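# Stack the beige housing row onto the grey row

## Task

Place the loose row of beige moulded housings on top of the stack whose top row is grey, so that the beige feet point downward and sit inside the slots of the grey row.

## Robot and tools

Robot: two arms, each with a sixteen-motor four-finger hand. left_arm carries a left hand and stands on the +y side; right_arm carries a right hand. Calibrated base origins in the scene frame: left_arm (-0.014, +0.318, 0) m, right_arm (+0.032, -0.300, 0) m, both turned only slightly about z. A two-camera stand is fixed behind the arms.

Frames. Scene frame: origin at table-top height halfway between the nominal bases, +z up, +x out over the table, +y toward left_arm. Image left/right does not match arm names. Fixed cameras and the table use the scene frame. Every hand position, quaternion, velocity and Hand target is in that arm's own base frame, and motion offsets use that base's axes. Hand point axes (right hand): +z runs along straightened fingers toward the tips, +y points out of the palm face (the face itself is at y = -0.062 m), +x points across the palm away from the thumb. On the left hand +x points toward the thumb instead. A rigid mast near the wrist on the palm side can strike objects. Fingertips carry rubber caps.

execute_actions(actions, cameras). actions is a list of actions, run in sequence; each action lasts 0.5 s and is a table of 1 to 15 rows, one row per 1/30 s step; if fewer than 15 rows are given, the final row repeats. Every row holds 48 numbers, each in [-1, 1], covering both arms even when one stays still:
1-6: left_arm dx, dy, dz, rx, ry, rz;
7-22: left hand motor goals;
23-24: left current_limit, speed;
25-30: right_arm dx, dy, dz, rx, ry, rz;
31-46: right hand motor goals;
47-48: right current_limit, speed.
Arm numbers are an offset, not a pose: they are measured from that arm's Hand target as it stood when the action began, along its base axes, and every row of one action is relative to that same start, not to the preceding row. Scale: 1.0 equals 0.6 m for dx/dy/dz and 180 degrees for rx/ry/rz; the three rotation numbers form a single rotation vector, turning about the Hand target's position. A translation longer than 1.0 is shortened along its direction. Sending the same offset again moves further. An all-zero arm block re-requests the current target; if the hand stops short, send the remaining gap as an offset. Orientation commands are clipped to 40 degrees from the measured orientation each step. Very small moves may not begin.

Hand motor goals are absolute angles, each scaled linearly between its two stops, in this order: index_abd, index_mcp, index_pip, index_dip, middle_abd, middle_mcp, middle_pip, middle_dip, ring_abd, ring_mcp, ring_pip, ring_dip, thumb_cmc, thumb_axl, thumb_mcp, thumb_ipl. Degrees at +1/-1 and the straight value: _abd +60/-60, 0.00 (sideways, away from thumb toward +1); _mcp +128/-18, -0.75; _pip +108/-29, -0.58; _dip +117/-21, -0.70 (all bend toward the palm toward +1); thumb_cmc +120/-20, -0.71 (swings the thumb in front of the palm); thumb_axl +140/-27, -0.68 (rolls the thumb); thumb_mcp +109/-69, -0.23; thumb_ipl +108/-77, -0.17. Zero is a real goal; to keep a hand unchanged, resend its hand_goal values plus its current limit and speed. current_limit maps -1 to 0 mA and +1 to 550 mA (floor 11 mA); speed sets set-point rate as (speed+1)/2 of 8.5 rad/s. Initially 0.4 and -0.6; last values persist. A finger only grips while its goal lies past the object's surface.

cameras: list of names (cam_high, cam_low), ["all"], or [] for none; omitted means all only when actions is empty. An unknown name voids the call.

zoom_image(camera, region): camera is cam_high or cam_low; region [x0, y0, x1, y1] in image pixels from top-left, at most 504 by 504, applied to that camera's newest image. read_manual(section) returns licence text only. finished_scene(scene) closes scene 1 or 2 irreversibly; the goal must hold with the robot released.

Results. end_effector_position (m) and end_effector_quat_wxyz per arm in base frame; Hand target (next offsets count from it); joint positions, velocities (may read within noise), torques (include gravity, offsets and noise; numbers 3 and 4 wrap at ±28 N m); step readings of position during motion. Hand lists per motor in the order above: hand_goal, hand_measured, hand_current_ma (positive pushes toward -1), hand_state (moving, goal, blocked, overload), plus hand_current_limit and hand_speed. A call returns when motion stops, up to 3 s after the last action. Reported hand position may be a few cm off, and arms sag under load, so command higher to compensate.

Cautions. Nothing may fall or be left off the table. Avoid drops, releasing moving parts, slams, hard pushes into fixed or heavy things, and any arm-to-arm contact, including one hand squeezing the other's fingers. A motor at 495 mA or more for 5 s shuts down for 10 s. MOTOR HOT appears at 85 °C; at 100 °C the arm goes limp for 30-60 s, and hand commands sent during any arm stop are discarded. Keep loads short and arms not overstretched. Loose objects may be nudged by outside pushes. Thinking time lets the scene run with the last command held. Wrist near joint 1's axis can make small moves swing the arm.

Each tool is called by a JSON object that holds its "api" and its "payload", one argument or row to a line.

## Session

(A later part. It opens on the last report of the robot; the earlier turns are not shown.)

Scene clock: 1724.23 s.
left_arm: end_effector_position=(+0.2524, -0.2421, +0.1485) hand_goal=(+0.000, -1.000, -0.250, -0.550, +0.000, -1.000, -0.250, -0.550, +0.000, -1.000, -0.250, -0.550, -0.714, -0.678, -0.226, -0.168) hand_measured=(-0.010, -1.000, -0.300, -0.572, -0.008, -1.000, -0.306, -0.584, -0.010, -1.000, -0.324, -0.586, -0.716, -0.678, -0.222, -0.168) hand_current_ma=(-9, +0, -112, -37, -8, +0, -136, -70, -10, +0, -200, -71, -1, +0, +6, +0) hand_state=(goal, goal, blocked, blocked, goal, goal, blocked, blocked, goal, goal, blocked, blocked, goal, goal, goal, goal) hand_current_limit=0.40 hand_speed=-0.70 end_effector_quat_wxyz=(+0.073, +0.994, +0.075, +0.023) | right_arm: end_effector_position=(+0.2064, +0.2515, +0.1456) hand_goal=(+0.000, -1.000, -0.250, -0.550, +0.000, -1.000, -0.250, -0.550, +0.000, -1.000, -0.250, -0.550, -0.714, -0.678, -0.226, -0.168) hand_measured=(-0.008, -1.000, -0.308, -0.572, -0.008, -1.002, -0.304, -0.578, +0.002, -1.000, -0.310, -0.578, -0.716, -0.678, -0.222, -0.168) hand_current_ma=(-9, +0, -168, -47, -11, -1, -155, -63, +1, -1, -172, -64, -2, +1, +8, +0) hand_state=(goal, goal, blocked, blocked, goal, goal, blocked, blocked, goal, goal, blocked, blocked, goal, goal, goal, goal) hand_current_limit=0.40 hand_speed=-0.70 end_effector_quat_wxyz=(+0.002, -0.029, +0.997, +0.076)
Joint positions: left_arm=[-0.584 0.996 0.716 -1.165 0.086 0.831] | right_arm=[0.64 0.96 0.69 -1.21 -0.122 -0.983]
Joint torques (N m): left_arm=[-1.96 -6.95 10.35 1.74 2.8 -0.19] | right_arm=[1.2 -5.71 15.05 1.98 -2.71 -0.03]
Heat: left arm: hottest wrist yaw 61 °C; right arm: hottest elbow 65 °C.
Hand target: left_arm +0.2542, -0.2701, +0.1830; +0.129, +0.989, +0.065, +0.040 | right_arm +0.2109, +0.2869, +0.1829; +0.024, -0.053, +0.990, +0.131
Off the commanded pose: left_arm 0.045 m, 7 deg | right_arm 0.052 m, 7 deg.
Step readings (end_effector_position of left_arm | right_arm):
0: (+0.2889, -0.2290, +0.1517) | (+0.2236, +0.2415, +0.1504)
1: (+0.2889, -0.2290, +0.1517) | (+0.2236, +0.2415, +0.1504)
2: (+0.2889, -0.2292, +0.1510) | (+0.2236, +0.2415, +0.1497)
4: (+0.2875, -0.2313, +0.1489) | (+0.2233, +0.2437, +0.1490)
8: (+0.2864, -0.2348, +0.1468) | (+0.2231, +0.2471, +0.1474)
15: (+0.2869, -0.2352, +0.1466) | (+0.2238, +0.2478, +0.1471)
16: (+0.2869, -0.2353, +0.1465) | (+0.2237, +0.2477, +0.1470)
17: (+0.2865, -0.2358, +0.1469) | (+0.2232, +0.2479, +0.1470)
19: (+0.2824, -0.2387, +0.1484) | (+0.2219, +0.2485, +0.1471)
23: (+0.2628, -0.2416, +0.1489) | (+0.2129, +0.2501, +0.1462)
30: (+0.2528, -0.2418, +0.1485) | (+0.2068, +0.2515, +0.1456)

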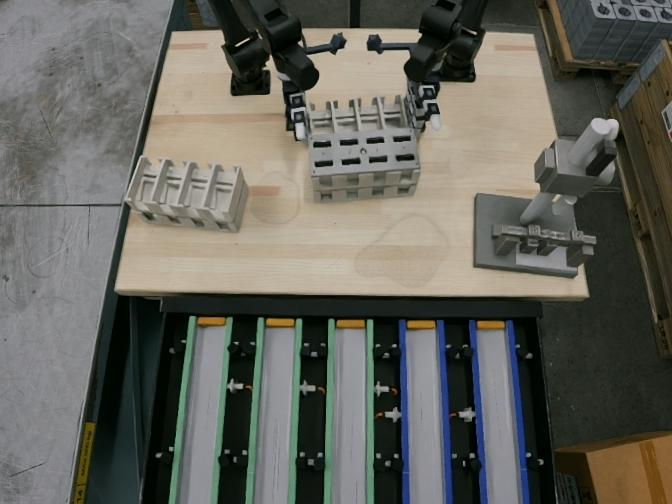

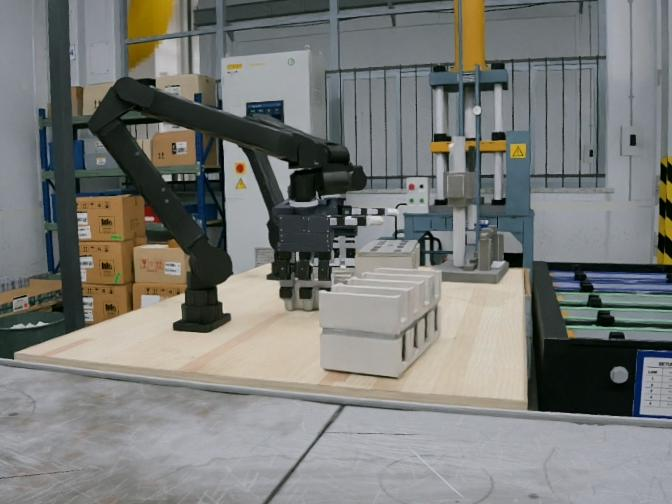

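{"api": "execute_actions", "payload": {
  "actions": [
    [[0.01,-0.03,0.05,0,-0.01,0, 0,-1,-0.22,-0.52,0,-1,-0.22,-0.52,0,-1,-0.22,-0.52,-0.714,-0.678,-0.226,-0.168,0.45,-0.7, 0.01,0.03,0.05,0,-0.01,0, 0,-1,-0.22,-0.52,0,-1,-0.22,-0.52,0,-1,-0.22,-0.52,-0.714,-0.678,-0.226,-0.168,0.45,-0.7]],
    [[0.02,0,0.07,0,-0.02,0, 0,-1,-0.22,-0.52,0,-1,-0.22,-0.52,0,-1,-0.22,-0.52,-0.714,-0.678,-0.226,-0.168,0.45,-0.7, 0.02,0,0.07,0,-0.02,0, 0,-1,-0.22,-0.52,0,-1,-0.22,-0.52,0,-1,-0.22,-0.52,-0.714,-0.678,-0.226,-0.168,0.45,-0.7]]
  ],
  "cameras": ["all"]
}}

Scene clock: 1731.00 s.
left_arm: end_effector_position=(+0.2453, -0.2450, +0.1751) hand_goal=(+0.000, -1.000, -0.220, -0.520, +0.000, -1.000, -0.220, -0.520, +0.000, -1.000, -0.220, -0.520, -0.714, -0.678, -0.226, -0.168) hand_measured=(-0.006, -1.000, -0.288, -0.558, -0.006, -1.000, -0.296, -0.572, -0.008, -1.000, -0.312, -0.570, -0.716, -0.678, -0.222, -0.168) hand_current_ma=(-5, +0, -177, -77, -4, +0, -209, -122, -7, +0, -270, -115, -1, +0, +6, +0) hand_state=(goal, goal, blocked, blocked, goal, goal, blocked, blocked, goal, goal, blocked, blocked, goal, goal, goal, goal) hand_current_limit=0.45 hand_speed=-0.70 end_effector_quat_wxyz=(+0.050, +0.995, +0.074, +0.036) | right_arm: end_effector_position=(+0.2046, +0.2580, +0.1805) hand_goal=(+0.000, -1.000, -0.220, -0.520, +0.000, -1.000, -0.220, -0.520, +0.000, -1.000, -0.220, -0.520, -0.714, -0.678, -0.226, -0.168) hand_measured=(+0.000, -1.000, -0.304, -0.560, +0.000, -1.000, -0.294, -0.570, +0.002, -1.000, -0.298, -0.560, -0.716, -0.678, -0.222, -0.168) hand_current_ma=(+0, +0, -271, -101, +0, -1, -234, -140, +2, -1, -249, -103, -2, +1, +8, +0) hand_state=(goal, goal, blocked, blocked, goal, goal, blocked, blocked, goal, goal, blocked, blocked, goal, goal, goal, goal) hand_current_limit=0.45 hand_speed=-0.70 end_effector_quat_wxyz=(+0.015, -0.041, +0.998, +0.051)
Joint positions: left_arm=[-0.644 0.967 0.782 -1.267 0.028 0.778] | right_arm=[0.697 0.951 0.791 -1.325 -0.063 -0.953]
Joint torques (N m): left_arm=[-1.14 -6.77 17.78 1.57 2.24 0.16] | right_arm=[-0.73 -6.53 21.63 2.18 -2.21 0.01]
Heat: left arm: hottest wrist yaw 65 °C; right arm: hottest elbow 66 °C.
Hand target: left_arm +0.2722, -0.2881, +0.2550; +0.132, +0.986, +0.058, +0.086 | right_arm +0.2289, +0.3049, +0.2550; +0.071, -0.060, +0.987, +0.128
Off the commanded pose: left_arm 0.095 m, 11 deg | right_arm 0.091 m, 11 deg.
Step readings (end_effector_position of left_arm | right_arm):
0: (+0.2523, -0.2421, +0.1485) | (+0.2064, +0.2515, +0.1456)
1: (+0.2523, -0.2420, +0.1484) | (+0.2064, +0.2515, +0.1456)
2: (+0.2519, -0.2418, +0.1480) | (+0.2060, +0.2514, +0.1453)
4: (+0.2483, -0.2431, +0.1467) | (+0.2028, +0.2525, +0.1453)
8: (+0.2400, -0.2458, +0.1461) | (+0.1944, +0.2542, +0.1447)
15: (+0.2373, -0.2464, +0.1454) | (+0.1915, +0.2546, +0.1446)
16: (+0.2374, -0.2464, +0.1457) | (+0.1916, +0.2545, +0.1447)
17: (+0.2374, -0.2464, +0.1465) | (+0.1918, +0.2544, +0.1459)
19: (+0.2378, -0.2464, +0.1509) | (+0.1933, +0.2554, +0.1524)
23: (+0.2433, -0.2453, +0.1659) | (+0.2025, +0.2579, +0.1721)
30: (+0.2455, -0.2449, +0.1751) | (+0.2049, +0.2581, +0.1806)

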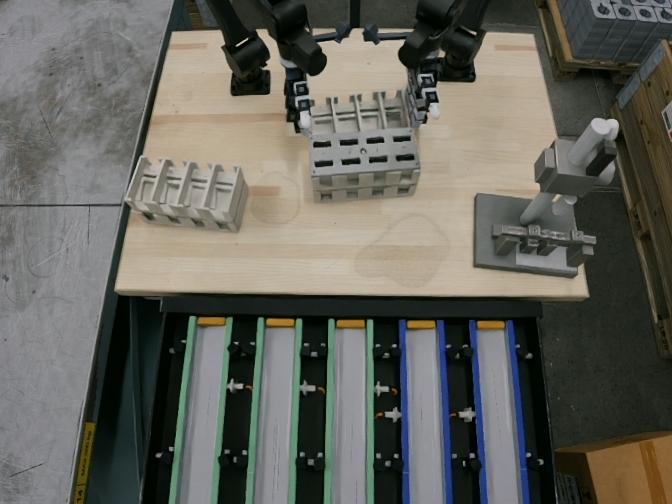

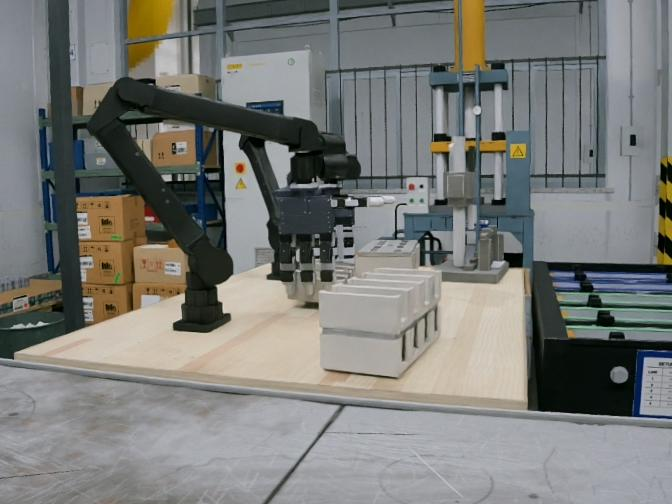

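{"api": "execute_actions", "payload": {
  "actions": [
    [[0,0,0.1,0,-0.03,0, 0,-1,-0.22,-0.52,0,-1,-0.22,-0.52,0,-1,-0.22,-0.52,-0.714,-0.678,-0.226,-0.168,0.45,-0.7, 0,0,0.09,0,-0.03,0, 0,-1,-0.22,-0.52,0,-1,-0.22,-0.52,0,-1,-0.22,-0.52,-0.714,-0.678,-0.226,-0.168,0.45,-0.7]],
    [[0,0,0.08,0,0,0, 0,-1,-0.22,-0.52,0,-1,-0.22,-0.52,0,-1,-0.22,-0.52,-0.714,-0.678,-0.226,-0.168,0.45,-0.7, 0,0,0.08,0,0,0, 0,-1,-0.22,-0.52,0,-1,-0.22,-0.52,0,-1,-0.22,-0.52,-0.714,-0.678,-0.226,-0.168,0.45,-0.7]]
  ],
  "cameras": ["all"]
}}

Scene clock: 1737.83 s.
left_arm: end_effector_position=(+0.2643, -0.2773, +0.3460) hand_goal=(+0.000, -1.000, -0.220, -0.520, +0.000, -1.000, -0.220, -0.520, +0.000, -1.000, -0.220, -0.520, -0.714, -0.678, -0.226, -0.168) hand_measured=(-0.002, -1.000, -0.222, -0.522, -0.002, -1.000, -0.222, -0.524, +0.004, -1.000, -0.224, -0.524, -0.716, -0.678, -0.222, -0.168) hand_current_ma=(-1, +0, -2, -2, -1, +0, -2, -3, +3, +1, -3, -2, -1, +0, +6, +0) hand_state=(goal, goal, goal, goal, goal, goal, goal, goal, goal, goal, goal, goal, goal, goal, goal, goal) hand_current_limit=0.45 hand_speed=-0.70 end_effector_quat_wxyz=(+0.128, +0.982, +0.047, +0.127) | right_arm: end_effector_position=(+0.2208, +0.2929, +0.3386) hand_goal=(+0.000, -1.000, -0.220, -0.520, +0.000, -1.000, -0.220, -0.520, +0.000, -1.000, -0.220, -0.520, -0.714, -0.678, -0.226, -0.168) hand_measured=(+0.000, -0.998, -0.224, -0.522, +0.002, -1.000, -0.222, -0.524, +0.004, -0.998, -0.224, -0.522, -0.716, -0.678, -0.222, -0.168) hand_current_ma=(+0, +1, -4, -3, +2, +1, -3, -4, +4, +1, -4, -3, -1, +1, +8, +0) hand_state=(goal, goal, goal, goal, goal, goal, goal, goal, goal, goal, goal, goal, goal, goal, goal, goal) hand_current_limit=0.45 hand_speed=-0.70 end_effector_quat_wxyz=(+0.109, -0.077, +0.984, +0.115)
Joint positions: left_arm=[-0.683 0.923 1.124 -1.41 0.019 0.789] | right_arm=[0.748 0.923 1.126 -1.458 -0.045 -0.972]
Joint torques (N m): left_arm=[-0.79 -2.2 12.42 0.7 0.06 -0.2] | right_arm=[-1.26 -2.9 15.36 1.09 0.12 0.43]
Heat: left arm: hottest wrist yaw 65 °C; right arm: hottest elbow 69 °C.
Hand target: left_arm +0.2722, -0.2881, +0.3630; +0.135, +0.981, +0.052, +0.133 | right_arm +0.2290, +0.3049, +0.3570; +0.118, -0.066, +0.983, +0.125
Off the commanded pose: left_arm 0.022 m, 1 deg | right_arm 0.023 m, 2 deg.
Step readings (end_effector_position of left_arm | right_arm):
0: (+0.2453, -0.2450, +0.1751) | (+0.2046, +0.2580, +0.1805)
1: (+0.2454, -0.2450, +0.1754) | (+0.2046, +0.2580, +0.1806)
2: (+0.2456, -0.2449, +0.1770) | (+0.2049, +0.2579, +0.1819)
4: (+0.2465, -0.2456, +0.1864) | (+0.2061, +0.2582, +0.1898)
8: (+0.2513, -0.2457, +0.2175) | (+0.2104, +0.2606, +0.2215)
15: (+0.2568, -0.2533, +0.2521) | (+0.2177, +0.2680, +0.2554)
16: (+0.2566, -0.2535, +0.2525) | (+0.2178, +0.2682, +0.2556)
17: (+0.2558, -0.2536, +0.2536) | (+0.2173, +0.2682, +0.2563)
19: (+0.2539, -0.2545, +0.2611) | (+0.2157, +0.2690, +0.2619)
23: (+0.2586, -0.2713, +0.3096) | (+0.2190, +0.2870, +0.3084)
30: (+0.2653, -0.2777, +0.3492) | (+0.2220, +0.2936, +0.3417)

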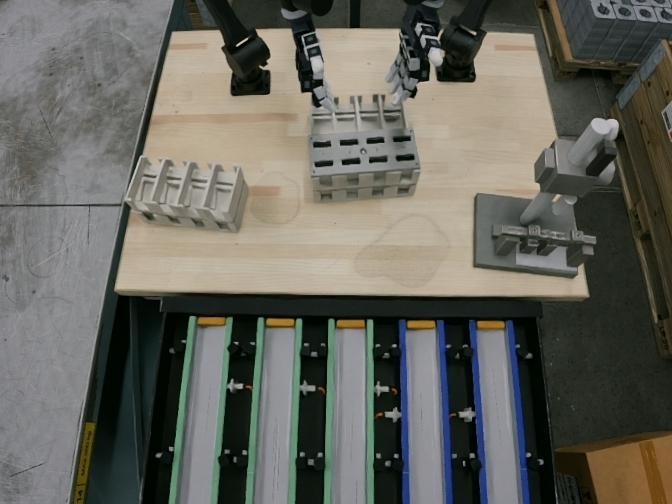

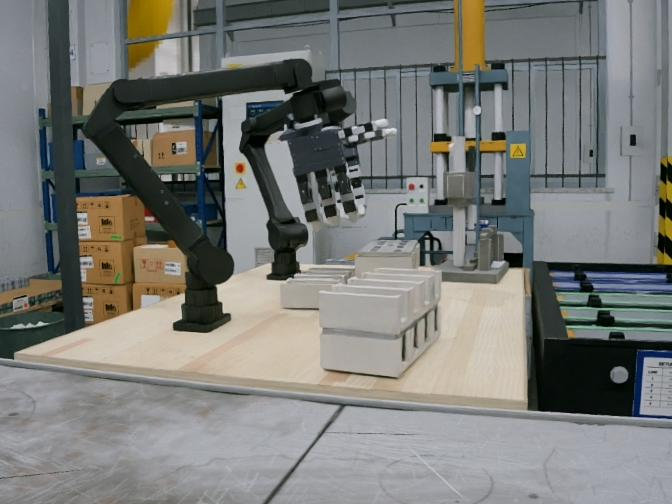

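{"api": "execute_actions", "payload": {
  "actions": [
    [[0,0.06,-0.02,0,0,0, 0,-1,-0.6,-0.6,0,-1,-0.6,-0.6,0,-1,-0.6,-0.6,-0.714,-0.678,-0.226,-0.168,0.3,-0.7, 0,-0.06,-0.02,0,0,0, 0,-1,-0.6,-0.6,0,-1,-0.6,-0.6,0,-1,-0.6,-0.6,-0.714,-0.678,-0.226,-0.168,0.3,-0.7]],
    [[0,0.06,0,0,0.05,0, 0,-1,-0.6,-0.6,0,-1,-0.6,-0.6,0,-1,-0.6,-0.6,-0.714,-0.678,-0.226,-0.168,0.3,-0.7, 0,-0.06,0,0,0.05,0, 0,-1,-0.6,-0.6,0,-1,-0.6,-0.6,0,-1,-0.6,-0.6,-0.714,-0.678,-0.226,-0.168,0.3,-0.7]],
    [[0,0,-0.1,0,0,0, 0,-1,-0.6,-0.6,0,-1,-0.6,-0.6,0,-1,-0.6,-0.6,-0.714,-0.678,-0.226,-0.168,0.3,-0.7, 0,0,-0.1,0,0,0, 0,-1,-0.6,-0.6,0,-1,-0.6,-0.6,0,-1,-0.6,-0.6,-0.714,-0.678,-0.226,-0.168,0.3,-0.7]]
  ],
  "cameras": ["all"]
}}

{"api": "zoom_image", "payload": {
  "camera": "cam_high",
  "region": [260, 70, 480, 210]
}}

Scene clock: 1754.73 s.
left_arm: end_effector_position=(+0.2690, -0.2164, +0.2857) hand_goal=(+0.000, -1.000, -0.600, -0.600, +0.000, -1.000, -0.600, -0.600, +0.000, -1.000, -0.600, -0.600, -0.714, -0.678, -0.226, -0.168) hand_measured=(-0.002, -0.998, -0.598, -0.598, -0.002, -0.998, -0.598, -0.598, +0.002, -0.998, -0.596, -0.598, -0.716, -0.678, -0.222, -0.168) hand_current_ma=(-1, +2, +2, +2, -1, +1, +2, +2, +2, +1, +3, +2, -1, +0, +6, +0) hand_state=(goal, goal, goal, goal, goal, goal, goal, goal, goal, goal, goal, goal, goal, goal, goal, goal) hand_current_limit=0.30 hand_speed=-0.70 end_effector_quat_wxyz=(+0.124, +0.989, +0.064, +0.044) | right_arm: end_effector_position=(+0.2255, +0.2345, +0.2823) hand_goal=(+0.000, -1.000, -0.600, -0.600, +0.000, -1.000, -0.600, -0.600, +0.000, -1.000, -0.600, -0.600, -0.714, -0.678, -0.226, -0.168) hand_measured=(+0.000, -0.998, -0.596, -0.598, +0.002, -0.998, -0.598, -0.596, +0.002, -0.998, -0.596, -0.598, -0.716, -0.678, -0.222, -0.168) hand_current_ma=(+0, +3, +4, +3, +2, +2, +3, +4, +3, +3, +4, +3, -1, +1, +8, +0) hand_state=(goal, goal, goal, goal, goal, goal, goal, goal, goal, goal, goal, goal, goal, goal, goal, goal) hand_current_limit=0.30 hand_speed=-0.70 end_effector_quat_wxyz=(+0.031, -0.056, +0.990, +0.125)
Joint positions: left_arm=[-0.413 0.914 0.995 -1.459 0.179 1.011] | right_arm=[0.483 0.895 0.979 -1.491 -0.202 -1.183]
Joint torques (N m): left_arm=[0.67 -4.54 8.42 1.13 0.44 0.1] | right_arm=[-3.31 -4.66 10.54 0.87 -0.33 -0.15]
Heat: left arm: hottest elbow 63 °C; right arm: hottest elbow 73 °C.
Hand target: left_arm +0.2722, -0.2162, +0.2911; +0.130, +0.988, +0.063, +0.055 | right_arm +0.2290, +0.2329, +0.2850; +0.040, -0.055, +0.989, +0.130
Off the commanded pose: left_arm 0.006 m, 2 deg | right_arm 0.005 m, 1 deg.
Step readings (end_effector_position of left_arm | right_arm):
0: (+0.2643, -0.2773, +0.3460) | (+0.2208, +0.2929, +0.3386)
1: (+0.2643, -0.2773, +0.3460) | (+0.2208, +0.2929, +0.3386)
2: (+0.2644, -0.2771, +0.3461) | (+0.2205, +0.2929, +0.3388)
4: (+0.2670, -0.2743, +0.3467) | (+0.2224, +0.2912, +0.3398)
8: (+0.2770, -0.2610, +0.3481) | (+0.2304, +0.2793, +0.3440)
15: (+0.2753, -0.2557, +0.3497) | (+0.2293, +0.2732, +0.3483)
16: (+0.2749, -0.2557, +0.3497) | (+0.2290, +0.2733, +0.3481)
17: (+0.2727, -0.2550, +0.3491) | (+0.2264, +0.2725, +0.3482)
19: (+0.2680, -0.2464, +0.3456) | (+0.2224, +0.2649, +0.3465)
23: (+0.2705, -0.2203, +0.3375) | (+0.2274, +0.2400, +0.3400)
30: (+0.2672, -0.2144, +0.3298) | (+0.2258, +0.2336, +0.3332)
31: (+0.2671, -0.2145, +0.3293) | (+0.2256, +0.2337, +0.3327)
32: (+0.2672, -0.2147, +0.3288) | (+0.2258, +0.2340, +0.3316)
34: (+0.2697, -0.2159, +0.3235) | (+0.2274, +0.2351, +0.3239)
38: (+0.2682, -0.2156, +0.2963) | (+0.2238, +0.2335, +0.2916)
45: (+0.2684, -0.2160, +0.2853) | (+0.2248, +0.2342, +0.2819)

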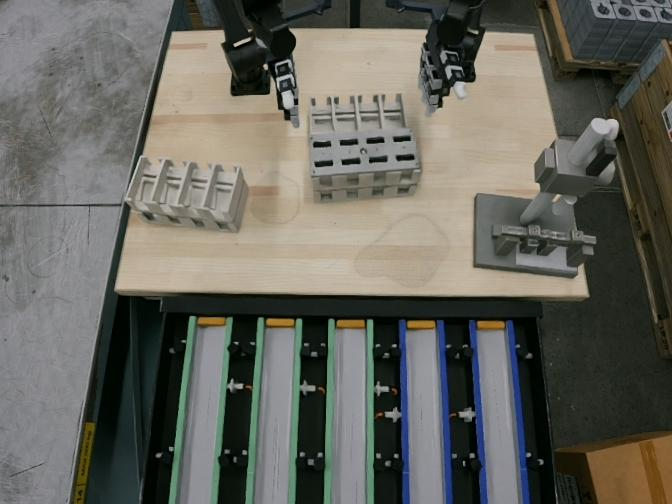

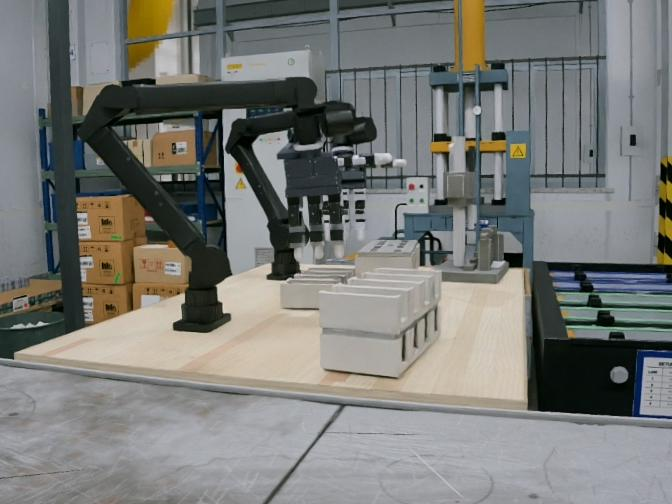

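Scaled by 2.291.

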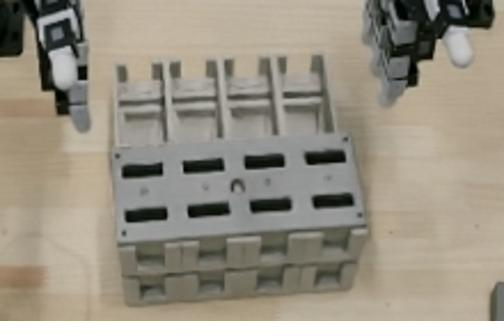

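{"api": "execute_actions", "payload": {
  "actions": [
    [[-0.01,0.017,-0.1,0,0,-0.022, 0,-1,-0.56,-0.6,0,-1,-0.56,-0.6,0,-1,-0.56,-0.6,-0.714,-0.678,-0.226,-0.168,0.3,-0.7, -0.037,-0.037,-0.1,0,0,-0.022, 0,-1,-0.56,-0.6,0,-1,-0.56,-0.6,0,-1,-0.56,-0.6,-0.714,-0.678,-0.226,-0.168,0.3,-0.7]],
    [[0,0,-0.11,0,0,0, 0,-1,-0.56,-0.6,0,-1,-0.56,-0.6,0,-1,-0.56,-0.6,-0.714,-0.678,-0.226,-0.168,0.3,-0.7, 0,0,-0.1,0,0,0, 0,-1,-0.56,-0.6,0,-1,-0.56,-0.6,0,-1,-0.56,-0.6,-0.714,-0.678,-0.226,-0.168,0.3,-0.7]],
    [[0,-0.037,0,0,0,0, 0,-1,-0.56,-0.6,0,-1,-0.56,-0.6,0,-1,-0.56,-0.6,-0.714,-0.678,-0.226,-0.168,0.3,-0.7, 0,0.037,0,0,0,0, 0,-1,-0.56,-0.6,0,-1,-0.56,-0.6,0,-1,-0.56,-0.6,-0.714,-0.678,-0.226,-0.168,0.3,-0.7]],
    [[0,-0.02,0.005,0,0,0, 0,-1,-0.45,-0.6,0,-1,-0.45,-0.6,0,-1,-0.45,-0.6,-0.714,-0.678,-0.226,-0.168,0.3,-0.7, 0,0.02,0.005,0,0,0, 0,-1,-0.45,-0.6,0,-1,-0.45,-0.6,0,-1,-0.45,-0.6,-0.714,-0.678,-0.226,-0.168,0.3,-0.7]]
  ],
  "cameras": ["all"]
}}

{"api": "zoom_image", "payload": {
  "camera": "cam_high",
  "region": [260, 70, 480, 210]
}}

{"api": "zoom_image", "payload": {
  "camera": "cam_low",
  "region": [240, 200, 400, 330]
}}

Scene clock: 1781.73 s.
left_arm: end_effector_position=(+0.2539, -0.2313, +0.1553) hand_goal=(+0.000, -1.000, -0.450, -0.600, +0.000, -1.000, -0.450, -0.600, +0.000, -1.000, -0.450, -0.600, -0.714, -0.678, -0.226, -0.168) hand_measured=(-0.002, -0.998, -0.452, -0.598, -0.002, -0.998, -0.452, -0.598, -0.006, -1.000, -0.458, -0.602, -0.716, -0.678, -0.222, -0.168) hand_current_ma=(-1, +2, -2, +2, -1, +1, -2, +2, -4, +0, -9, -1, -1, +0, +6, +0) hand_state=(goal, goal, goal, goal, goal, goal, goal, goal, goal, goal, goal, goal, goal, goal, goal, goal) hand_current_limit=0.30 hand_speed=-0.70 end_effector_quat_wxyz=(+0.123, +0.991, +0.029, +0.036) | right_arm: end_effector_position=(+0.1986, +0.2304, +0.1561) hand_goal=(+0.000, -1.000, -0.450, -0.600, +0.000, -1.000, -0.450, -0.600, +0.000, -1.000, -0.450, -0.600, -0.714, -0.678, -0.226, -0.168) hand_measured=(+0.000, -0.998, -0.452, -0.598, +0.002, -0.998, -0.452, -0.596, -0.008, -1.000, -0.538, -0.630, -0.716, -0.678, -0.222, -0.168) hand_current_ma=(+0, +3, -3, +3, +1, +2, -2, +4, -10, -1, -290, -72, -2, +1, +8, +0) hand_state=(goal, goal, goal, goal, goal, goal, goal, goal, goal, goal, blocked, blocked, goal, goal, goal, goal) hand_current_limit=0.30 hand_speed=-0.70 end_effector_quat_wxyz=(+0.037, -0.021, +0.993, +0.113)
Joint positions: left_arm=[-0.468 0.956 0.676 -1.107 0.182 1.027] | right_arm=[0.571 0.817 0.616 -1.186 -0.154 -1.029]
Joint torques (N m): left_arm=[-0.62 -3.37 10.44 1.35 0.35 -0.04] | right_arm=[0.03 -2.37 12.98 1.54 -0.76 0.3]
Heat: left arm: hottest elbow 60 °C; right arm: hottest elbow 67 °C.
Hand target: left_arm +0.2661, -0.2402, +0.1680; +0.132, +0.990, +0.028, +0.051 | right_arm +0.2068, +0.2448, +0.1679; +0.045, -0.021, +0.990, +0.128
Off the commanded pose: left_arm 0.020 m, 2 deg | right_arm 0.021 m, 2 deg.
Step readings (end_effector_position of left_arm | right_arm):
0: (+0.2690, -0.2164, +0.2857) | (+0.2254, +0.2346, +0.2823)
1: (+0.2689, -0.2164, +0.2852) | (+0.2253, +0.2345, +0.2819)
2: (+0.2692, -0.2167, +0.2830) | (+0.2253, +0.2344, +0.2796)
4: (+0.2696, -0.2147, +0.2710) | (+0.2209, +0.2309, +0.2649)
8: (+0.2625, -0.2049, +0.2338) | (+0.2012, +0.2168, +0.2279)
15: (+0.2619, -0.2051, +0.2266) | (+0.2005, +0.2128, +0.2218)
16: (+0.2619, -0.2052, +0.2262) | (+0.2008, +0.2128, +0.2218)
17: (+0.2629, -0.2055, +0.2238) | (+0.2020, +0.2132, +0.2203)
19: (+0.2651, -0.2064, +0.2121) | (+0.2039, +0.2138, +0.2091)
23: (+0.2561, -0.2029, +0.1747) | (+0.1961, +0.2097, +0.1738)
30: (+0.2593, -0.2043, +0.1621) | (+0.1989, +0.2111, +0.1642)
31: (+0.2599, -0.2045, +0.1624) | (+0.1994, +0.2113, +0.1645)
32: (+0.2603, -0.2052, +0.1625) | (+0.2005, +0.2116, +0.1646)
34: (+0.2601, -0.2095, +0.1623) | (+0.2023, +0.2143, +0.1637)
38: (+0.2557, -0.2211, +0.1603) | (+0.1996, +0.2242, +0.1604)
45: (+0.2573, -0.2230, +0.1582) | (+0.2007, +0.2265, +0.1585)
46: (+0.2575, -0.2231, +0.1582) | (+0.2009, +0.2265, +0.1585)
47: (+0.2573, -0.2236, +0.1580) | (+0.2009, +0.2265, +0.1582)
49: (+0.2565, -0.2257, +0.1574) | (+0.2000, +0.2275, +0.1571)
53: (+0.2530, -0.2314, +0.1555) | (+0.1975, +0.2303, +0.1565)
60: (+0.2536, -0.2315, +0.1553) | (+0.1982, +0.2305, +0.1561)

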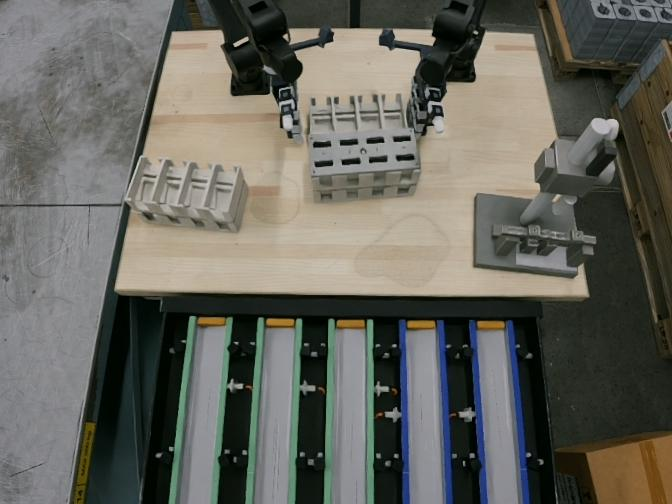

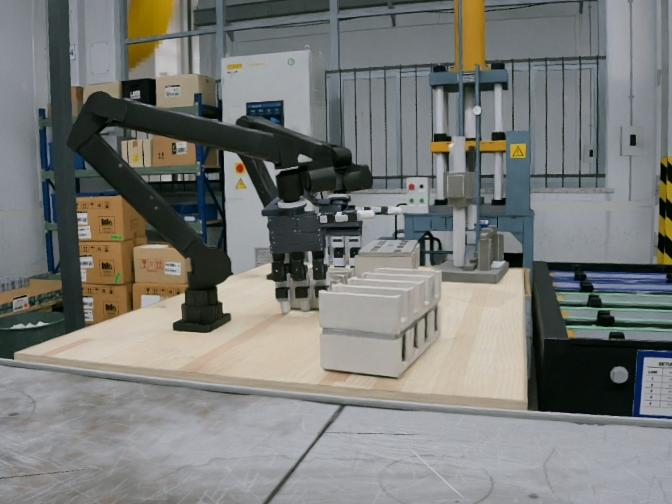

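Scaled by 2.291.

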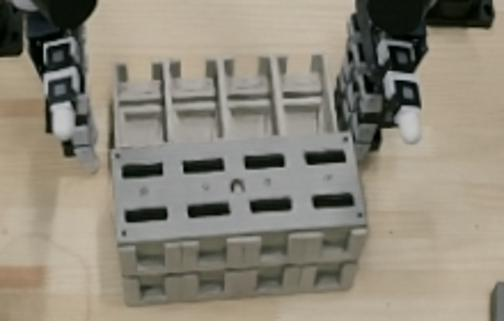

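Scaled by 3.150.

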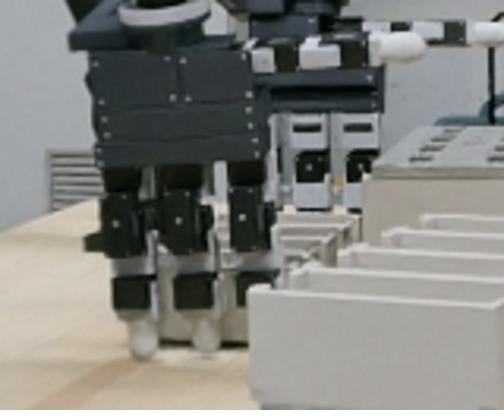

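{"api": "zoom_image", "payload": {
  "camera": "cam_low",
  "region": [265, 250, 345, 320]
}}

{"api": "zoom_image", "payload": {
  "camera": "cam_high",
  "region": [270, 80, 350, 150]
}}

{"api": "zoom_image", "payload": {
  "camera": "cam_high",
  "region": [380, 70, 460, 150]
}}

Scaled by 6.300.

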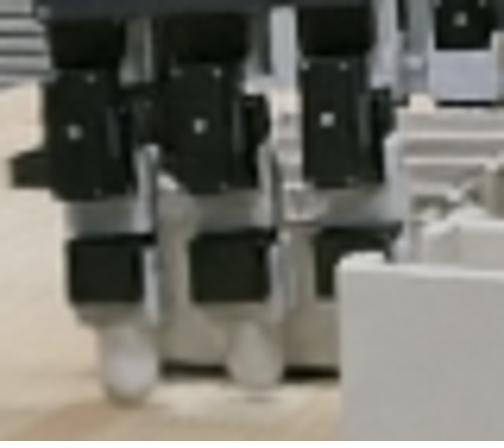

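Scaled by 6.300.

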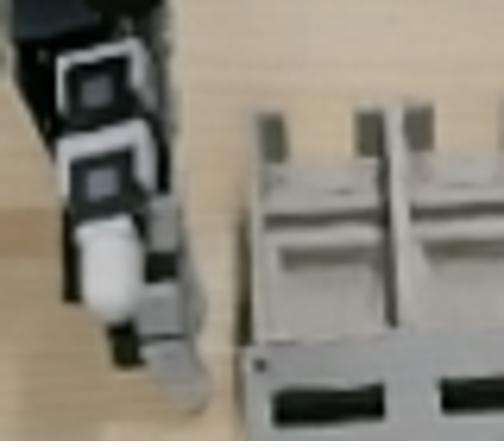

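Scaled by 6.300.

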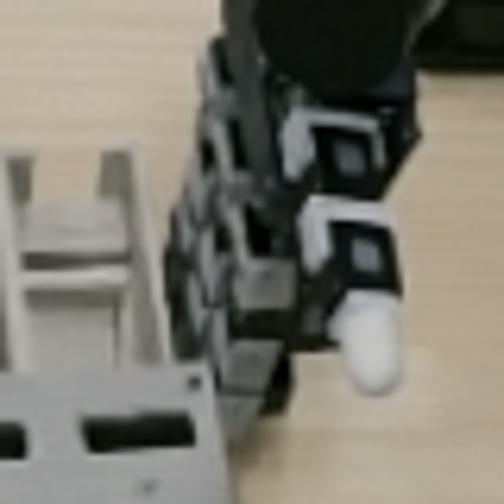

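{"api": "execute_actions", "payload": {
  "actions": [
    [[-0.008,-0.02,0.005,0,0,-0.01, 0,-1,-0.4,-0.6,0,-1,-0.4,-0.6,0,-1,-0.4,-0.6,-0.714,-0.678,-0.226,-0.168,0.4,-0.7, 0.005,0.02,0.005,0,0,0.012, 0,-1,-0.4,-0.6,0,-1,-0.4,-0.6,0,-1,-0.4,-0.6,-0.714,-0.678,-0.226,-0.168,0.4,-0.7]],
    [[0,-0.02,0.005,0,0,0, 0,-1,-0.3,-0.55,0,-1,-0.3,-0.55,0,-1,-0.3,-0.55,-0.714,-0.678,-0.226,-0.168,0.45,-0.7, 0,0.02,0.005,0,0,0, 0,-1,-0.3,-0.55,0,-1,-0.3,-0.55,0,-1,-0.3,-0.55,-0.714,-0.678,-0.226,-0.168,0.45,-0.7]]
  ]
}}

Scene clock: 1825.40 s.
left_arm: end_effector_position=(+0.2513, -0.2396, +0.1532) hand_goal=(+0.000, -1.000, -0.300, -0.550, +0.000, -1.000, -0.300, -0.550, +0.000, -1.000, -0.300, -0.550, -0.714, -0.678, -0.226, -0.168) hand_measured=(+0.000, -1.000, -0.350, -0.574, +0.000, -1.000, -0.348, -0.576, -0.002, -1.000, -0.434, -0.606, -0.716, -0.678, -0.222, -0.168) hand_current_ma=(+0, +0, -112, -44, +0, +0, -108, -47, -2, +0, -399, -134, -1, +0, +6, +0) hand_state=(goal, goal, blocked, blocked, goal, goal, blocked, blocked, goal, goal, blocked, blocked, goal, goal, goal, goal) hand_current_limit=0.45 hand_speed=-0.70 end_effector_quat_wxyz=(+0.103, +0.994, +0.022, +0.042) | right_arm: end_effector_position=(+0.1998, +0.2414, +0.1521) hand_goal=(+0.000, -1.000, -0.300, -0.550, +0.000, -1.000, -0.300, -0.550, +0.000, -1.000, -0.300, -0.550, -0.714, -0.678, -0.226, -0.168) hand_measured=(+0.002, -1.000, -0.330, -0.560, +0.002, -1.000, -0.306, -0.554, +0.010, -1.002, -0.544, -0.650, -0.716, -0.678, -0.222, -0.168) hand_current_ma=(+2, +0, -70, -15, +1, +0, -8, -5, +15, -2, -399, -344, -2, +1, +8, +0) hand_state=(goal, goal, blocked, goal, goal, goal, goal, goal, goal, goal, blocked, blocked, goal, goal, goal, goal) hand_current_limit=0.45 hand_speed=-0.70 end_effector_quat_wxyz=(+0.030, -0.035, +0.994, +0.094)
Joint positions: left_arm=[-0.526 0.968 0.689 -1.112 0.13 0.989] | right_arm=[0.619 0.873 0.645 -1.189 -0.124 -1.011]
Joint torques (N m): left_arm=[-1.61 -2.84 11.64 1.35 1.84 -0.11] | right_arm=[0.5 -1.85 14.26 2.07 -1.74 0.3]
Heat: left arm: hottest elbow 61 °C; right arm: hottest elbow 68 °C.
Hand target: left_arm +0.2614, -0.2643, +0.1741; +0.133, +0.990, +0.013, +0.049 | right_arm +0.2098, +0.2689, +0.1740; +0.042, -0.040, +0.990, +0.129
Off the commanded pose: left_arm 0.034 m, 4 deg | right_arm 0.037 m, 4 deg.
Step readings (end_effector_position of left_arm | right_arm):
0: (+0.2540, -0.2313, +0.1553) | (+0.1986, +0.2304, +0.1561)
1: (+0.2540, -0.2313, +0.1553) | (+0.1985, +0.2305, +0.1561)
2: (+0.2537, -0.2315, +0.1551) | (+0.1987, +0.2308, +0.1562)
4: (+0.2522, -0.2333, +0.1550) | (+0.1989, +0.2326, +0.1556)
8: (+0.2498, -0.2365, +0.1549) | (+0.2007, +0.2359, +0.1542)
15: (+0.2498, -0.2369, +0.1550) | (+0.2009, +0.2368, +0.1539)
16: (+0.2501, -0.2368, +0.1551) | (+0.2009, +0.2368, +0.1539)
17: (+0.2503, -0.2367, +0.1545) | (+0.2007, +0.2371, +0.1539)
19: (+0.2507, -0.2374, +0.1541) | (+0.1994, +0.2391, +0.1537)
23: (+0.2507, -0.2393, +0.1534) | (+0.1993, +0.2410, +0.1524)
30: (+0.2512, -0.2395, +0.1532) | (+0.1997, +0.2414, +0.1521)

{"api": "execute_actions", "payload": {
  "actions": []
}}

{"api": "zoom_image", "payload": {
  "camera": "cam_low",
  "region": [265, 250, 345, 320]
}}

{"api": "zoom_image", "payload": {
  "camera": "cam_high",
  "region": [270, 80, 350, 150]
}}

{"api": "zoom_image", "payload": {
  "camera": "cam_high",
  "region": [380, 70, 460, 150]
}}

Scene clock: 1833.17 s.
left_arm: end_effector_position=(+0.2514, -0.2396, +0.1532) hand_goal=(+0.000, -1.000, -0.300, -0.550, +0.000, -1.000, -0.300, -0.550, +0.000, -1.000, -0.300, -0.550, -0.714, -0.678, -0.226, -0.168) hand_measured=(+0.000, -1.000, -0.348, -0.574, +0.000, -1.000, -0.348, -0.576, -0.004, -1.000, -0.434, -0.606, -0.716, -0.678, -0.222, -0.168) hand_current_ma=(+0, +0, -111, -44, +0, +0, -108, -47, -2, +0, -399, -134, -1, +0, +6, +0) hand_state=(goal, goal, blocked, blocked, goal, goal, blocked, blocked, goal, goal, blocked, blocked, goal, goal, goal, goal) hand_current_limit=0.45 hand_speed=-0.70 end_effector_quat_wxyz=(+0.103, +0.994, +0.022, +0.042) | right_arm: end_effector_position=(+0.1998, +0.2414, +0.1521) hand_goal=(+0.000, -1.000, -0.300, -0.550, +0.000, -1.000, -0.300, -0.550, +0.000, -1.000, -0.300, -0.550, -0.714, -0.678, -0.226, -0.168) hand_measured=(+0.002, -1.000, -0.330, -0.560, +0.002, -1.000, -0.306, -0.554, +0.010, -1.002, -0.544, -0.650, -0.716, -0.678, -0.222, -0.168) hand_current_ma=(+2, +0, -70, -15, +1, +0, -8, -5, +15, -2, -399, -344, -2, +1, +8, +0) hand_state=(goal, goal, blocked, goal, goal, goal, goal, goal, goal, goal, blocked, blocked, goal, goal, goal, goal) hand_current_limit=0.45 hand_speed=-0.70 end_effector_quat_wxyz=(+0.030, -0.034, +0.995, +0.094)
Joint positions: left_arm=[-0.526 0.968 0.689 -1.112 0.13 0.989] | right_arm=[0.619 0.873 0.645 -1.189 -0.124 -1.011]
Joint velocities: within noise
Joint torques (N m): left_arm=[-1.96 -2.02 11.75 1.42 1.86 -0.12] | right_arm=[0.32 -2.37 14.28 2.21 -1.75 0.28]
Heat: left arm: hottest elbow 64 °C; right arm: hottest elbow 67 °C.
Hand target: left_arm +0.2614, -0.2643, +0.1741; +0.133, +0.990, +0.013, +0.049 | right_arm +0.2098, +0.2689, +0.1740; +0.042, -0.040, +0.990, +0.129
Off the commanded pose: left_arm 0.034 m, 4 deg | right_arm 0.037 m, 4 deg.

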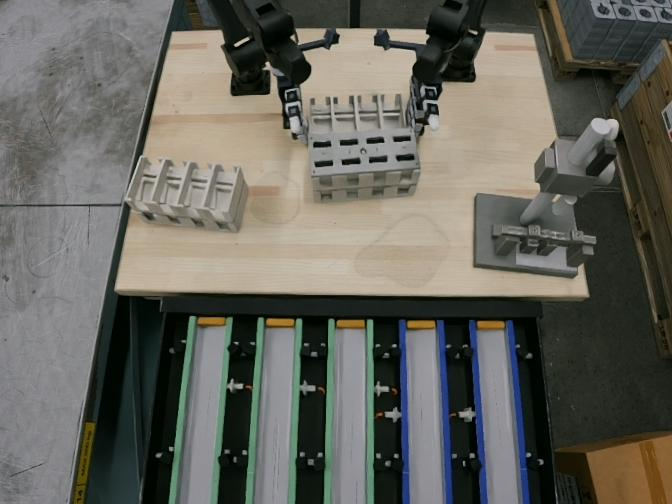

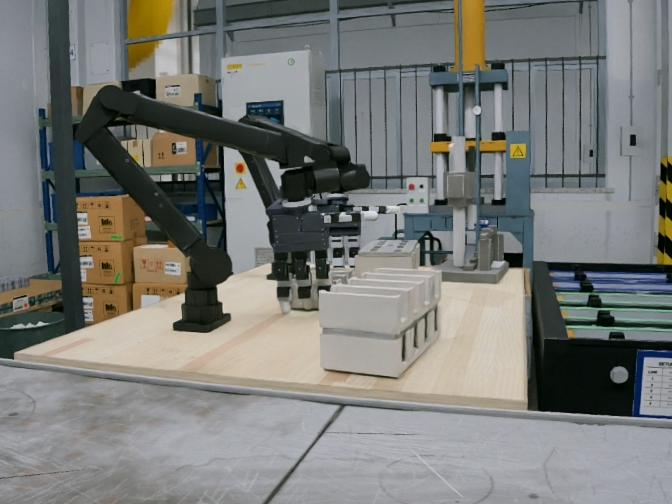

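Scaled by 6.300.

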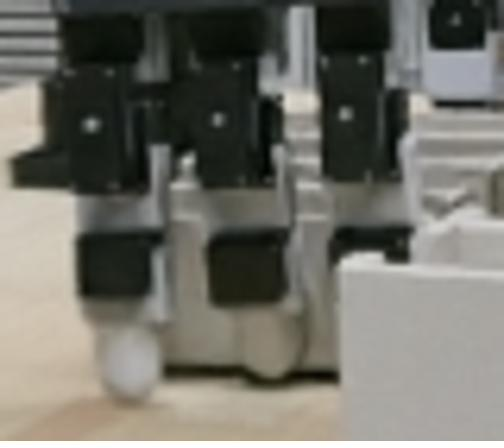

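Scaled by 6.300.

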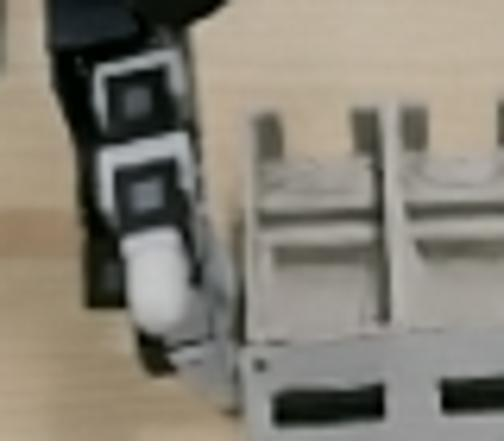

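Scaled by 6.300.

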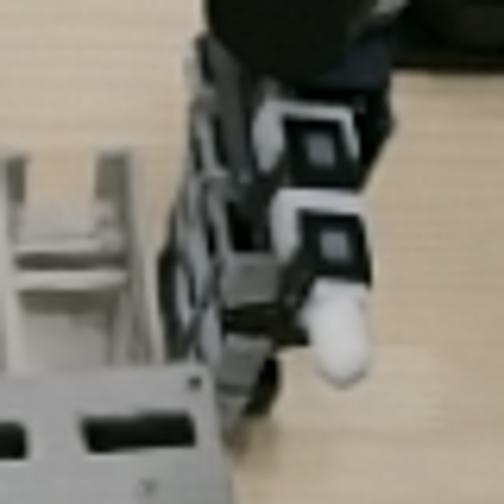

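{"api": "execute_actions", "payload": {
  "actions": [
    [[0,0.04,-0.005,0,0,0, 0,-1,-0.56,-0.6,0,-1,-0.56,-0.6,0,-1,-0.56,-0.6,-0.714,-0.678,-0.226,-0.168,0.3,-0.7, 0,-0.04,-0.005,0,0,0, 0,-1,-0.56,-0.6,0,-1,-0.56,-0.6,0,-1,-0.56,-0.6,-0.714,-0.678,-0.226,-0.168,0.3,-0.7]],
    [[0.015,0.03,-0.01,0,0,0, 0,-1,-0.56,-0.6,0,-1,-0.56,-0.6,0,-1,-0.56,-0.6,-0.714,-0.678,-0.226,-0.168,0.3,-0.7, 0.027,-0.03,-0.01,0,0,0, 0,-1,-0.56,-0.6,0,-1,-0.56,-0.6,0,-1,-0.56,-0.6,-0.714,-0.678,-0.226,-0.168,0.3,-0.7]],
    [[0,-0.05,0.01,0,0,0, 0,-1,-0.5,-0.6,0,-1,-0.5,-0.6,0,-1,-0.5,-0.6,-0.714,-0.678,-0.226,-0.168,0.3,-0.7, 0,0.05,0.01,0,0,0, 0,-1,-0.5,-0.6,0,-1,-0.5,-0.6,0,-1,-0.5,-0.6,-0.714,-0.678,-0.226,-0.168,0.3,-0.7]],
    [[0,-0.02,0.005,0,0,0, 0,-1,-0.35,-0.58,0,-1,-0.35,-0.58,0,-1,-0.35,-0.58,-0.714,-0.678,-0.226,-0.168,0.4,-0.7, 0,0.02,0.005,0,0,0, 0,-1,-0.35,-0.58,0,-1,-0.35,-0.58,0,-1,-0.35,-0.58,-0.714,-0.678,-0.226,-0.168,0.4,-0.7]]
  ],
  "cameras": ["cam_low"]
}}

{"api": "zoom_image", "payload": {
  "camera": "cam_low",
  "region": [265, 250, 345, 320]
}}

Scene clock: 1851.63 s.
left_arm: end_effector_position=(+0.2572, -0.2423, +0.1536) hand_goal=(+0.000, -1.000, -0.350, -0.580, +0.000, -1.000, -0.350, -0.580, +0.000, -1.000, -0.350, -0.580, -0.714, -0.678, -0.226, -0.168) hand_measured=(+0.002, -1.000, -0.378, -0.586, +0.002, -1.000, -0.376, -0.586, -0.012, -1.000, -0.532, -0.622, -0.716, -0.678, -0.222, -0.168) hand_current_ma=(+1, +0, -51, -7, +1, +0, -46, -6, -12, +0, -385, -89, -1, +0, +6, +0) hand_state=(goal, goal, blocked, goal, goal, goal, blocked, goal, goal, goal, blocked, blocked, goal, goal, goal, goal) hand_current_limit=0.40 hand_speed=-0.70 end_effector_quat_wxyz=(+0.106, +0.993, +0.017, +0.038) | right_arm: end_effector_position=(+0.2148, +0.2438, +0.1523) hand_goal=(+0.000, -1.000, -0.350, -0.580, +0.000, -1.000, -0.350, -0.580, +0.000, -1.000, -0.350, -0.580, -0.714, -0.678, -0.226, -0.168) hand_measured=(-0.002, -1.000, -0.362, -0.584, +0.002, -1.000, -0.352, -0.584, -0.016, -1.002, -0.588, -0.638, -0.716, -0.678, -0.222, -0.168) hand_current_ma=(-2, +0, -24, -5, +1, +1, -3, -4, -27, -1, -385, -167, -2, +1, +8, +0) hand_state=(goal, goal, goal, goal, goal, goal, goal, goal, goal, goal, blocked, blocked, goal, goal, goal, goal) hand_current_limit=0.40 hand_speed=-0.70 end_effector_quat_wxyz=(+0.027, -0.037, +0.994, +0.098)
Joint positions: left_arm=[-0.514 0.994 0.705 -1.106 0.144 1.01] | right_arm=[0.582 0.922 0.669 -1.168 -0.139 -1.052]
Joint torques (N m): left_arm=[-1.85 -2.96 11.79 1.43 1.54 -0.11] | right_arm=[0.09 -3.31 14.23 2.02 -1.58 0.38]
Heat: left arm: hottest elbow 67 °C; right arm: hottest elbow 66 °C.
Hand target: left_arm +0.2704, -0.2642, +0.1740; +0.133, +0.990, +0.013, +0.049 | right_arm +0.2260, +0.2689, +0.1739; +0.042, -0.040, +0.990, +0.129
Off the commanded pose: left_arm 0.033 m, 3 deg | right_arm 0.035 m, 4 deg.
Step readings (end_effector_position of left_arm | right_arm):
0: (+0.2514, -0.2396, +0.1532) | (+0.1998, +0.2414, +0.1521)
1: (+0.2514, -0.2396, +0.1532) | (+0.1998, +0.2414, +0.1521)
2: (+0.2511, -0.2397, +0.1534) | (+0.1991, +0.2421, +0.1525)
4: (+0.2504, -0.2409, +0.1556) | (+0.1979, +0.2451, +0.1549)
8: (+0.2522, -0.2387, +0.1575) | (+0.2007, +0.2447, +0.1576)
15: (+0.2530, -0.2369, +0.1578) | (+0.2020, +0.2428, +0.1587)
16: (+0.2529, -0.2369, +0.1578) | (+0.2019, +0.2428, +0.1587)
17: (+0.2532, -0.2363, +0.1581) | (+0.2023, +0.2423, +0.1590)
19: (+0.2563, -0.2321, +0.1587) | (+0.2068, +0.2380, +0.1599)
23: (+0.2642, -0.2211, +0.1588) | (+0.2185, +0.2264, +0.1598)
30: (+0.2636, -0.2202, +0.1594) | (+0.2183, +0.2255, +0.1582)
31: (+0.2635, -0.2202, +0.1594) | (+0.2181, +0.2255, +0.1582)
32: (+0.2633, -0.2206, +0.1591) | (+0.2181, +0.2255, +0.1579)
34: (+0.2605, -0.2256, +0.1575) | (+0.2171, +0.2275, +0.1567)
38: (+0.2538, -0.2373, +0.1554) | (+0.2128, +0.2356, +0.1553)
45: (+0.2552, -0.2381, +0.1550) | (+0.2139, +0.2377, +0.1543)
46: (+0.2555, -0.2381, +0.1550) | (+0.2141, +0.2376, +0.1543)
47: (+0.2558, -0.2383, +0.1551) | (+0.2143, +0.2377, +0.1542)
49: (+0.2555, -0.2402, +0.1545) | (+0.2138, +0.2395, +0.1537)
53: (+0.2564, -0.2423, +0.1539) | (+0.2130, +0.2429, +0.1525)
60: (+0.2570, -0.2423, +0.1536) | (+0.2142, +0.2435, +0.1523)
Images, in order (width x height): cam_low 672x504.

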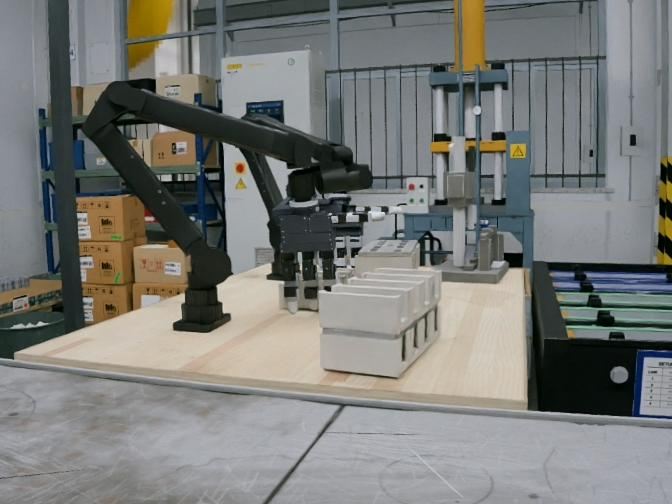

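Scaled by 6.300.

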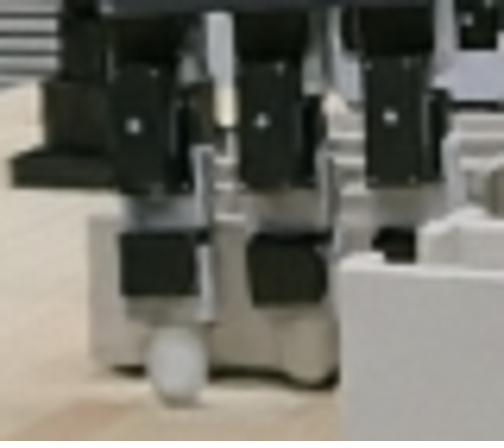

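{"api": "execute_actions", "payload": {
  "actions": [
    [[0,0.03,0.015,0,0,0, 0,-1,-0.56,-0.6,0,-1,-0.56,-0.6,0,-1,-0.56,-0.6,-0.714,-0.678,-0.226,-0.168,0.3,-0.7, 0,-0.03,0.015,0,0,0, 0,-1,-0.56,-0.6,0,-1,-0.56,-0.6,0,-1,-0.56,-0.6,-0.714,-0.678,-0.226,-0.168,0.3,-0.7]],
    [[-0.018,0.02,0.01,0,0.022,0, 0,-1,-0.56,-0.6,0,-1,-0.56,-0.6,0,-1,-0.56,-0.6,-0.714,-0.678,-0.226,-0.168,0.3,-0.7, -0.017,-0.02,0.01,0,0.018,0, 0,-1,-0.56,-0.6,0,-1,-0.56,-0.6,0,-1,-0.56,-0.6,-0.714,-0.678,-0.226,-0.168,0.3,-0.7]],
    [[0,-0.03,0.01,0,0,0, 0,-1,-0.5,-0.6,0,-1,-0.5,-0.6,0,-1,-0.5,-0.6,-0.714,-0.678,-0.226,-0.168,0.3,-0.7, 0,0.03,0.01,0,0,0, 0,-1,-0.5,-0.6,0,-1,-0.5,-0.6,0,-1,-0.5,-0.6,-0.714,-0.678,-0.226,-0.168,0.3,-0.7]],
    [[0,-0.02,0.01,0,0,0, 0,-1,-0.35,-0.58,0,-1,-0.35,-0.58,0,-1,-0.35,-0.58,-0.714,-0.678,-0.226,-0.168,0.4,-0.7, 0,0.02,0.01,0,0,0, 0,-1,-0.35,-0.58,0,-1,-0.35,-0.58,0,-1,-0.35,-0.58,-0.714,-0.678,-0.226,-0.168,0.4,-0.7]]
  ],
  "cameras": ["cam_low"]
}}

{"api": "zoom_image", "payload": {
  "camera": "cam_low",
  "region": [265, 250, 345, 320]
}}

Scene clock: 1865.47 s.
left_arm: end_effector_position=(+0.2453, -0.2438, +0.1681) hand_goal=(+0.000, -1.000, -0.350, -0.580, +0.000, -1.000, -0.350, -0.580, +0.000, -1.000, -0.350, -0.580, -0.714, -0.678, -0.226, -0.168) hand_measured=(-0.002, -1.000, -0.386, -0.588, +0.000, -1.000, -0.386, -0.588, -0.004, -1.000, -0.386, -0.588, -0.716, -0.678, -0.222, -0.168) hand_current_ma=(-1, +0, -73, -8, +0, +0, -75, -8, -2, +0, -72, -9, -1, +0, +6, +0) hand_state=(goal, goal, blocked, goal, goal, goal, blocked, goal, goal, goal, blocked, goal, goal, goal, goal, goal) hand_current_limit=0.40 hand_speed=-0.70 end_effector_quat_wxyz=(+0.105, +0.994, +0.025, -0.004) | right_arm: end_effector_position=(+0.2050, +0.2463, +0.1682) hand_goal=(+0.000, -1.000, -0.350, -0.580, +0.000, -1.000, -0.350, -0.580, +0.000, -1.000, -0.350, -0.580, -0.714, -0.678, -0.226, -0.168) hand_measured=(-0.002, -1.000, -0.408, -0.590, +0.002, -1.000, -0.386, -0.590, -0.002, -1.000, -0.368, -0.586, -0.716, -0.678, -0.222, -0.168) hand_current_ma=(-2, +0, -167, -16, +1, +0, -93, -15, -3, +0, -34, -7, -2, +1, +8, +0) hand_state=(goal, goal, blocked, goal, goal, goal, blocked, goal, goal, goal, goal, goal, goal, goal, goal, goal) hand_current_limit=0.40 hand_speed=-0.70 end_effector_quat_wxyz=(-0.006, -0.024, +0.994, +0.103)
Joint positions: left_arm=[-0.519 0.998 0.755 -1.224 0.184 0.991] | right_arm=[0.592 0.919 0.712 -1.262 -0.179 -1.017]
Joint torques (N m): left_arm=[-1.2 -3.49 13.3 0.32 1.31 0.01] | right_arm=[-0.26 -4.13 16.42 0.57 -1.14 0.12]
Heat: left arm: hottest elbow 67 °C; right arm: hottest elbow 65 °C.
Hand target: left_arm +0.2595, -0.2642, +0.2009; +0.132, +0.991, +0.017, +0.014 | right_arm +0.2158, +0.2689, +0.2010; +0.014, -0.036, +0.991, +0.130
Off the commanded pose: left_arm 0.041 m, 4 deg | right_arm 0.041 m, 4 deg.
Step readings (end_effector_position of left_arm | right_arm):
0: (+0.2572, -0.2423, +0.1536) | (+0.2149, +0.2438, +0.1523)
1: (+0.2572, -0.2423, +0.1536) | (+0.2149, +0.2438, +0.1523)
2: (+0.2570, -0.2428, +0.1540) | (+0.2144, +0.2443, +0.1527)
4: (+0.2557, -0.2448, +0.1560) | (+0.2123, +0.2472, +0.1546)
8: (+0.2567, -0.2427, +0.1568) | (+0.2116, +0.2480, +0.1562)
15: (+0.2568, -0.2404, +0.1564) | (+0.2130, +0.2462, +0.1576)
16: (+0.2566, -0.2403, +0.1564) | (+0.2127, +0.2462, +0.1576)
17: (+0.2553, -0.2399, +0.1567) | (+0.2115, +0.2457, +0.1577)
19: (+0.2511, -0.2374, +0.1572) | (+0.2074, +0.2430, +0.1581)
23: (+0.2474, -0.2308, +0.1566) | (+0.2032, +0.2359, +0.1587)
30: (+0.2452, -0.2288, +0.1583) | (+0.2001, +0.2333, +0.1588)
31: (+0.2452, -0.2289, +0.1586) | (+0.2000, +0.2331, +0.1588)
32: (+0.2452, -0.2291, +0.1591) | (+0.2002, +0.2332, +0.1592)
34: (+0.2450, -0.2319, +0.1612) | (+0.2012, +0.2347, +0.1618)
38: (+0.2442, -0.2406, +0.1682) | (+0.2019, +0.2418, +0.1700)
45: (+0.2455, -0.2432, +0.1713) | (+0.2029, +0.2451, +0.1723)
46: (+0.2456, -0.2432, +0.1712) | (+0.2030, +0.2451, +0.1720)
47: (+0.2454, -0.2437, +0.1713) | (+0.2029, +0.2455, +0.1718)
49: (+0.2451, -0.2441, +0.1707) | (+0.2032, +0.2459, +0.1704)
53: (+0.2445, -0.2436, +0.1686) | (+0.2041, +0.2461, +0.1685)
60: (+0.2452, -0.2438, +0.1681) | (+0.2048, +0.2463, +0.1683)
Images, in order (width x height): cam_low 672x504.

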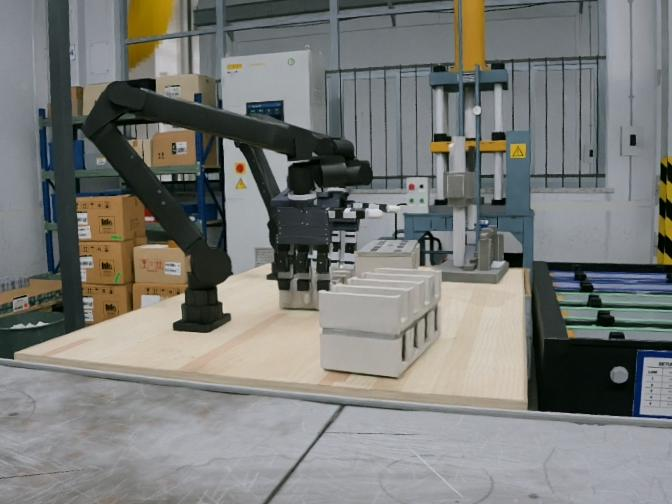

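Scaled by 6.300.

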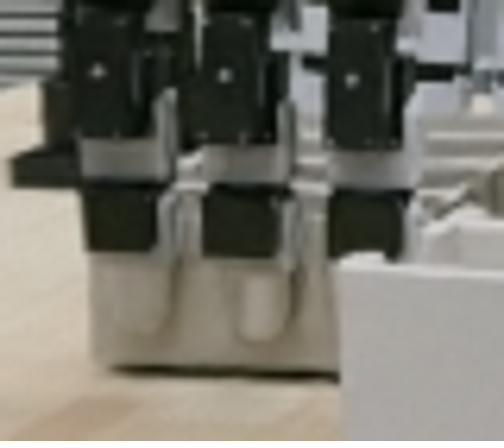

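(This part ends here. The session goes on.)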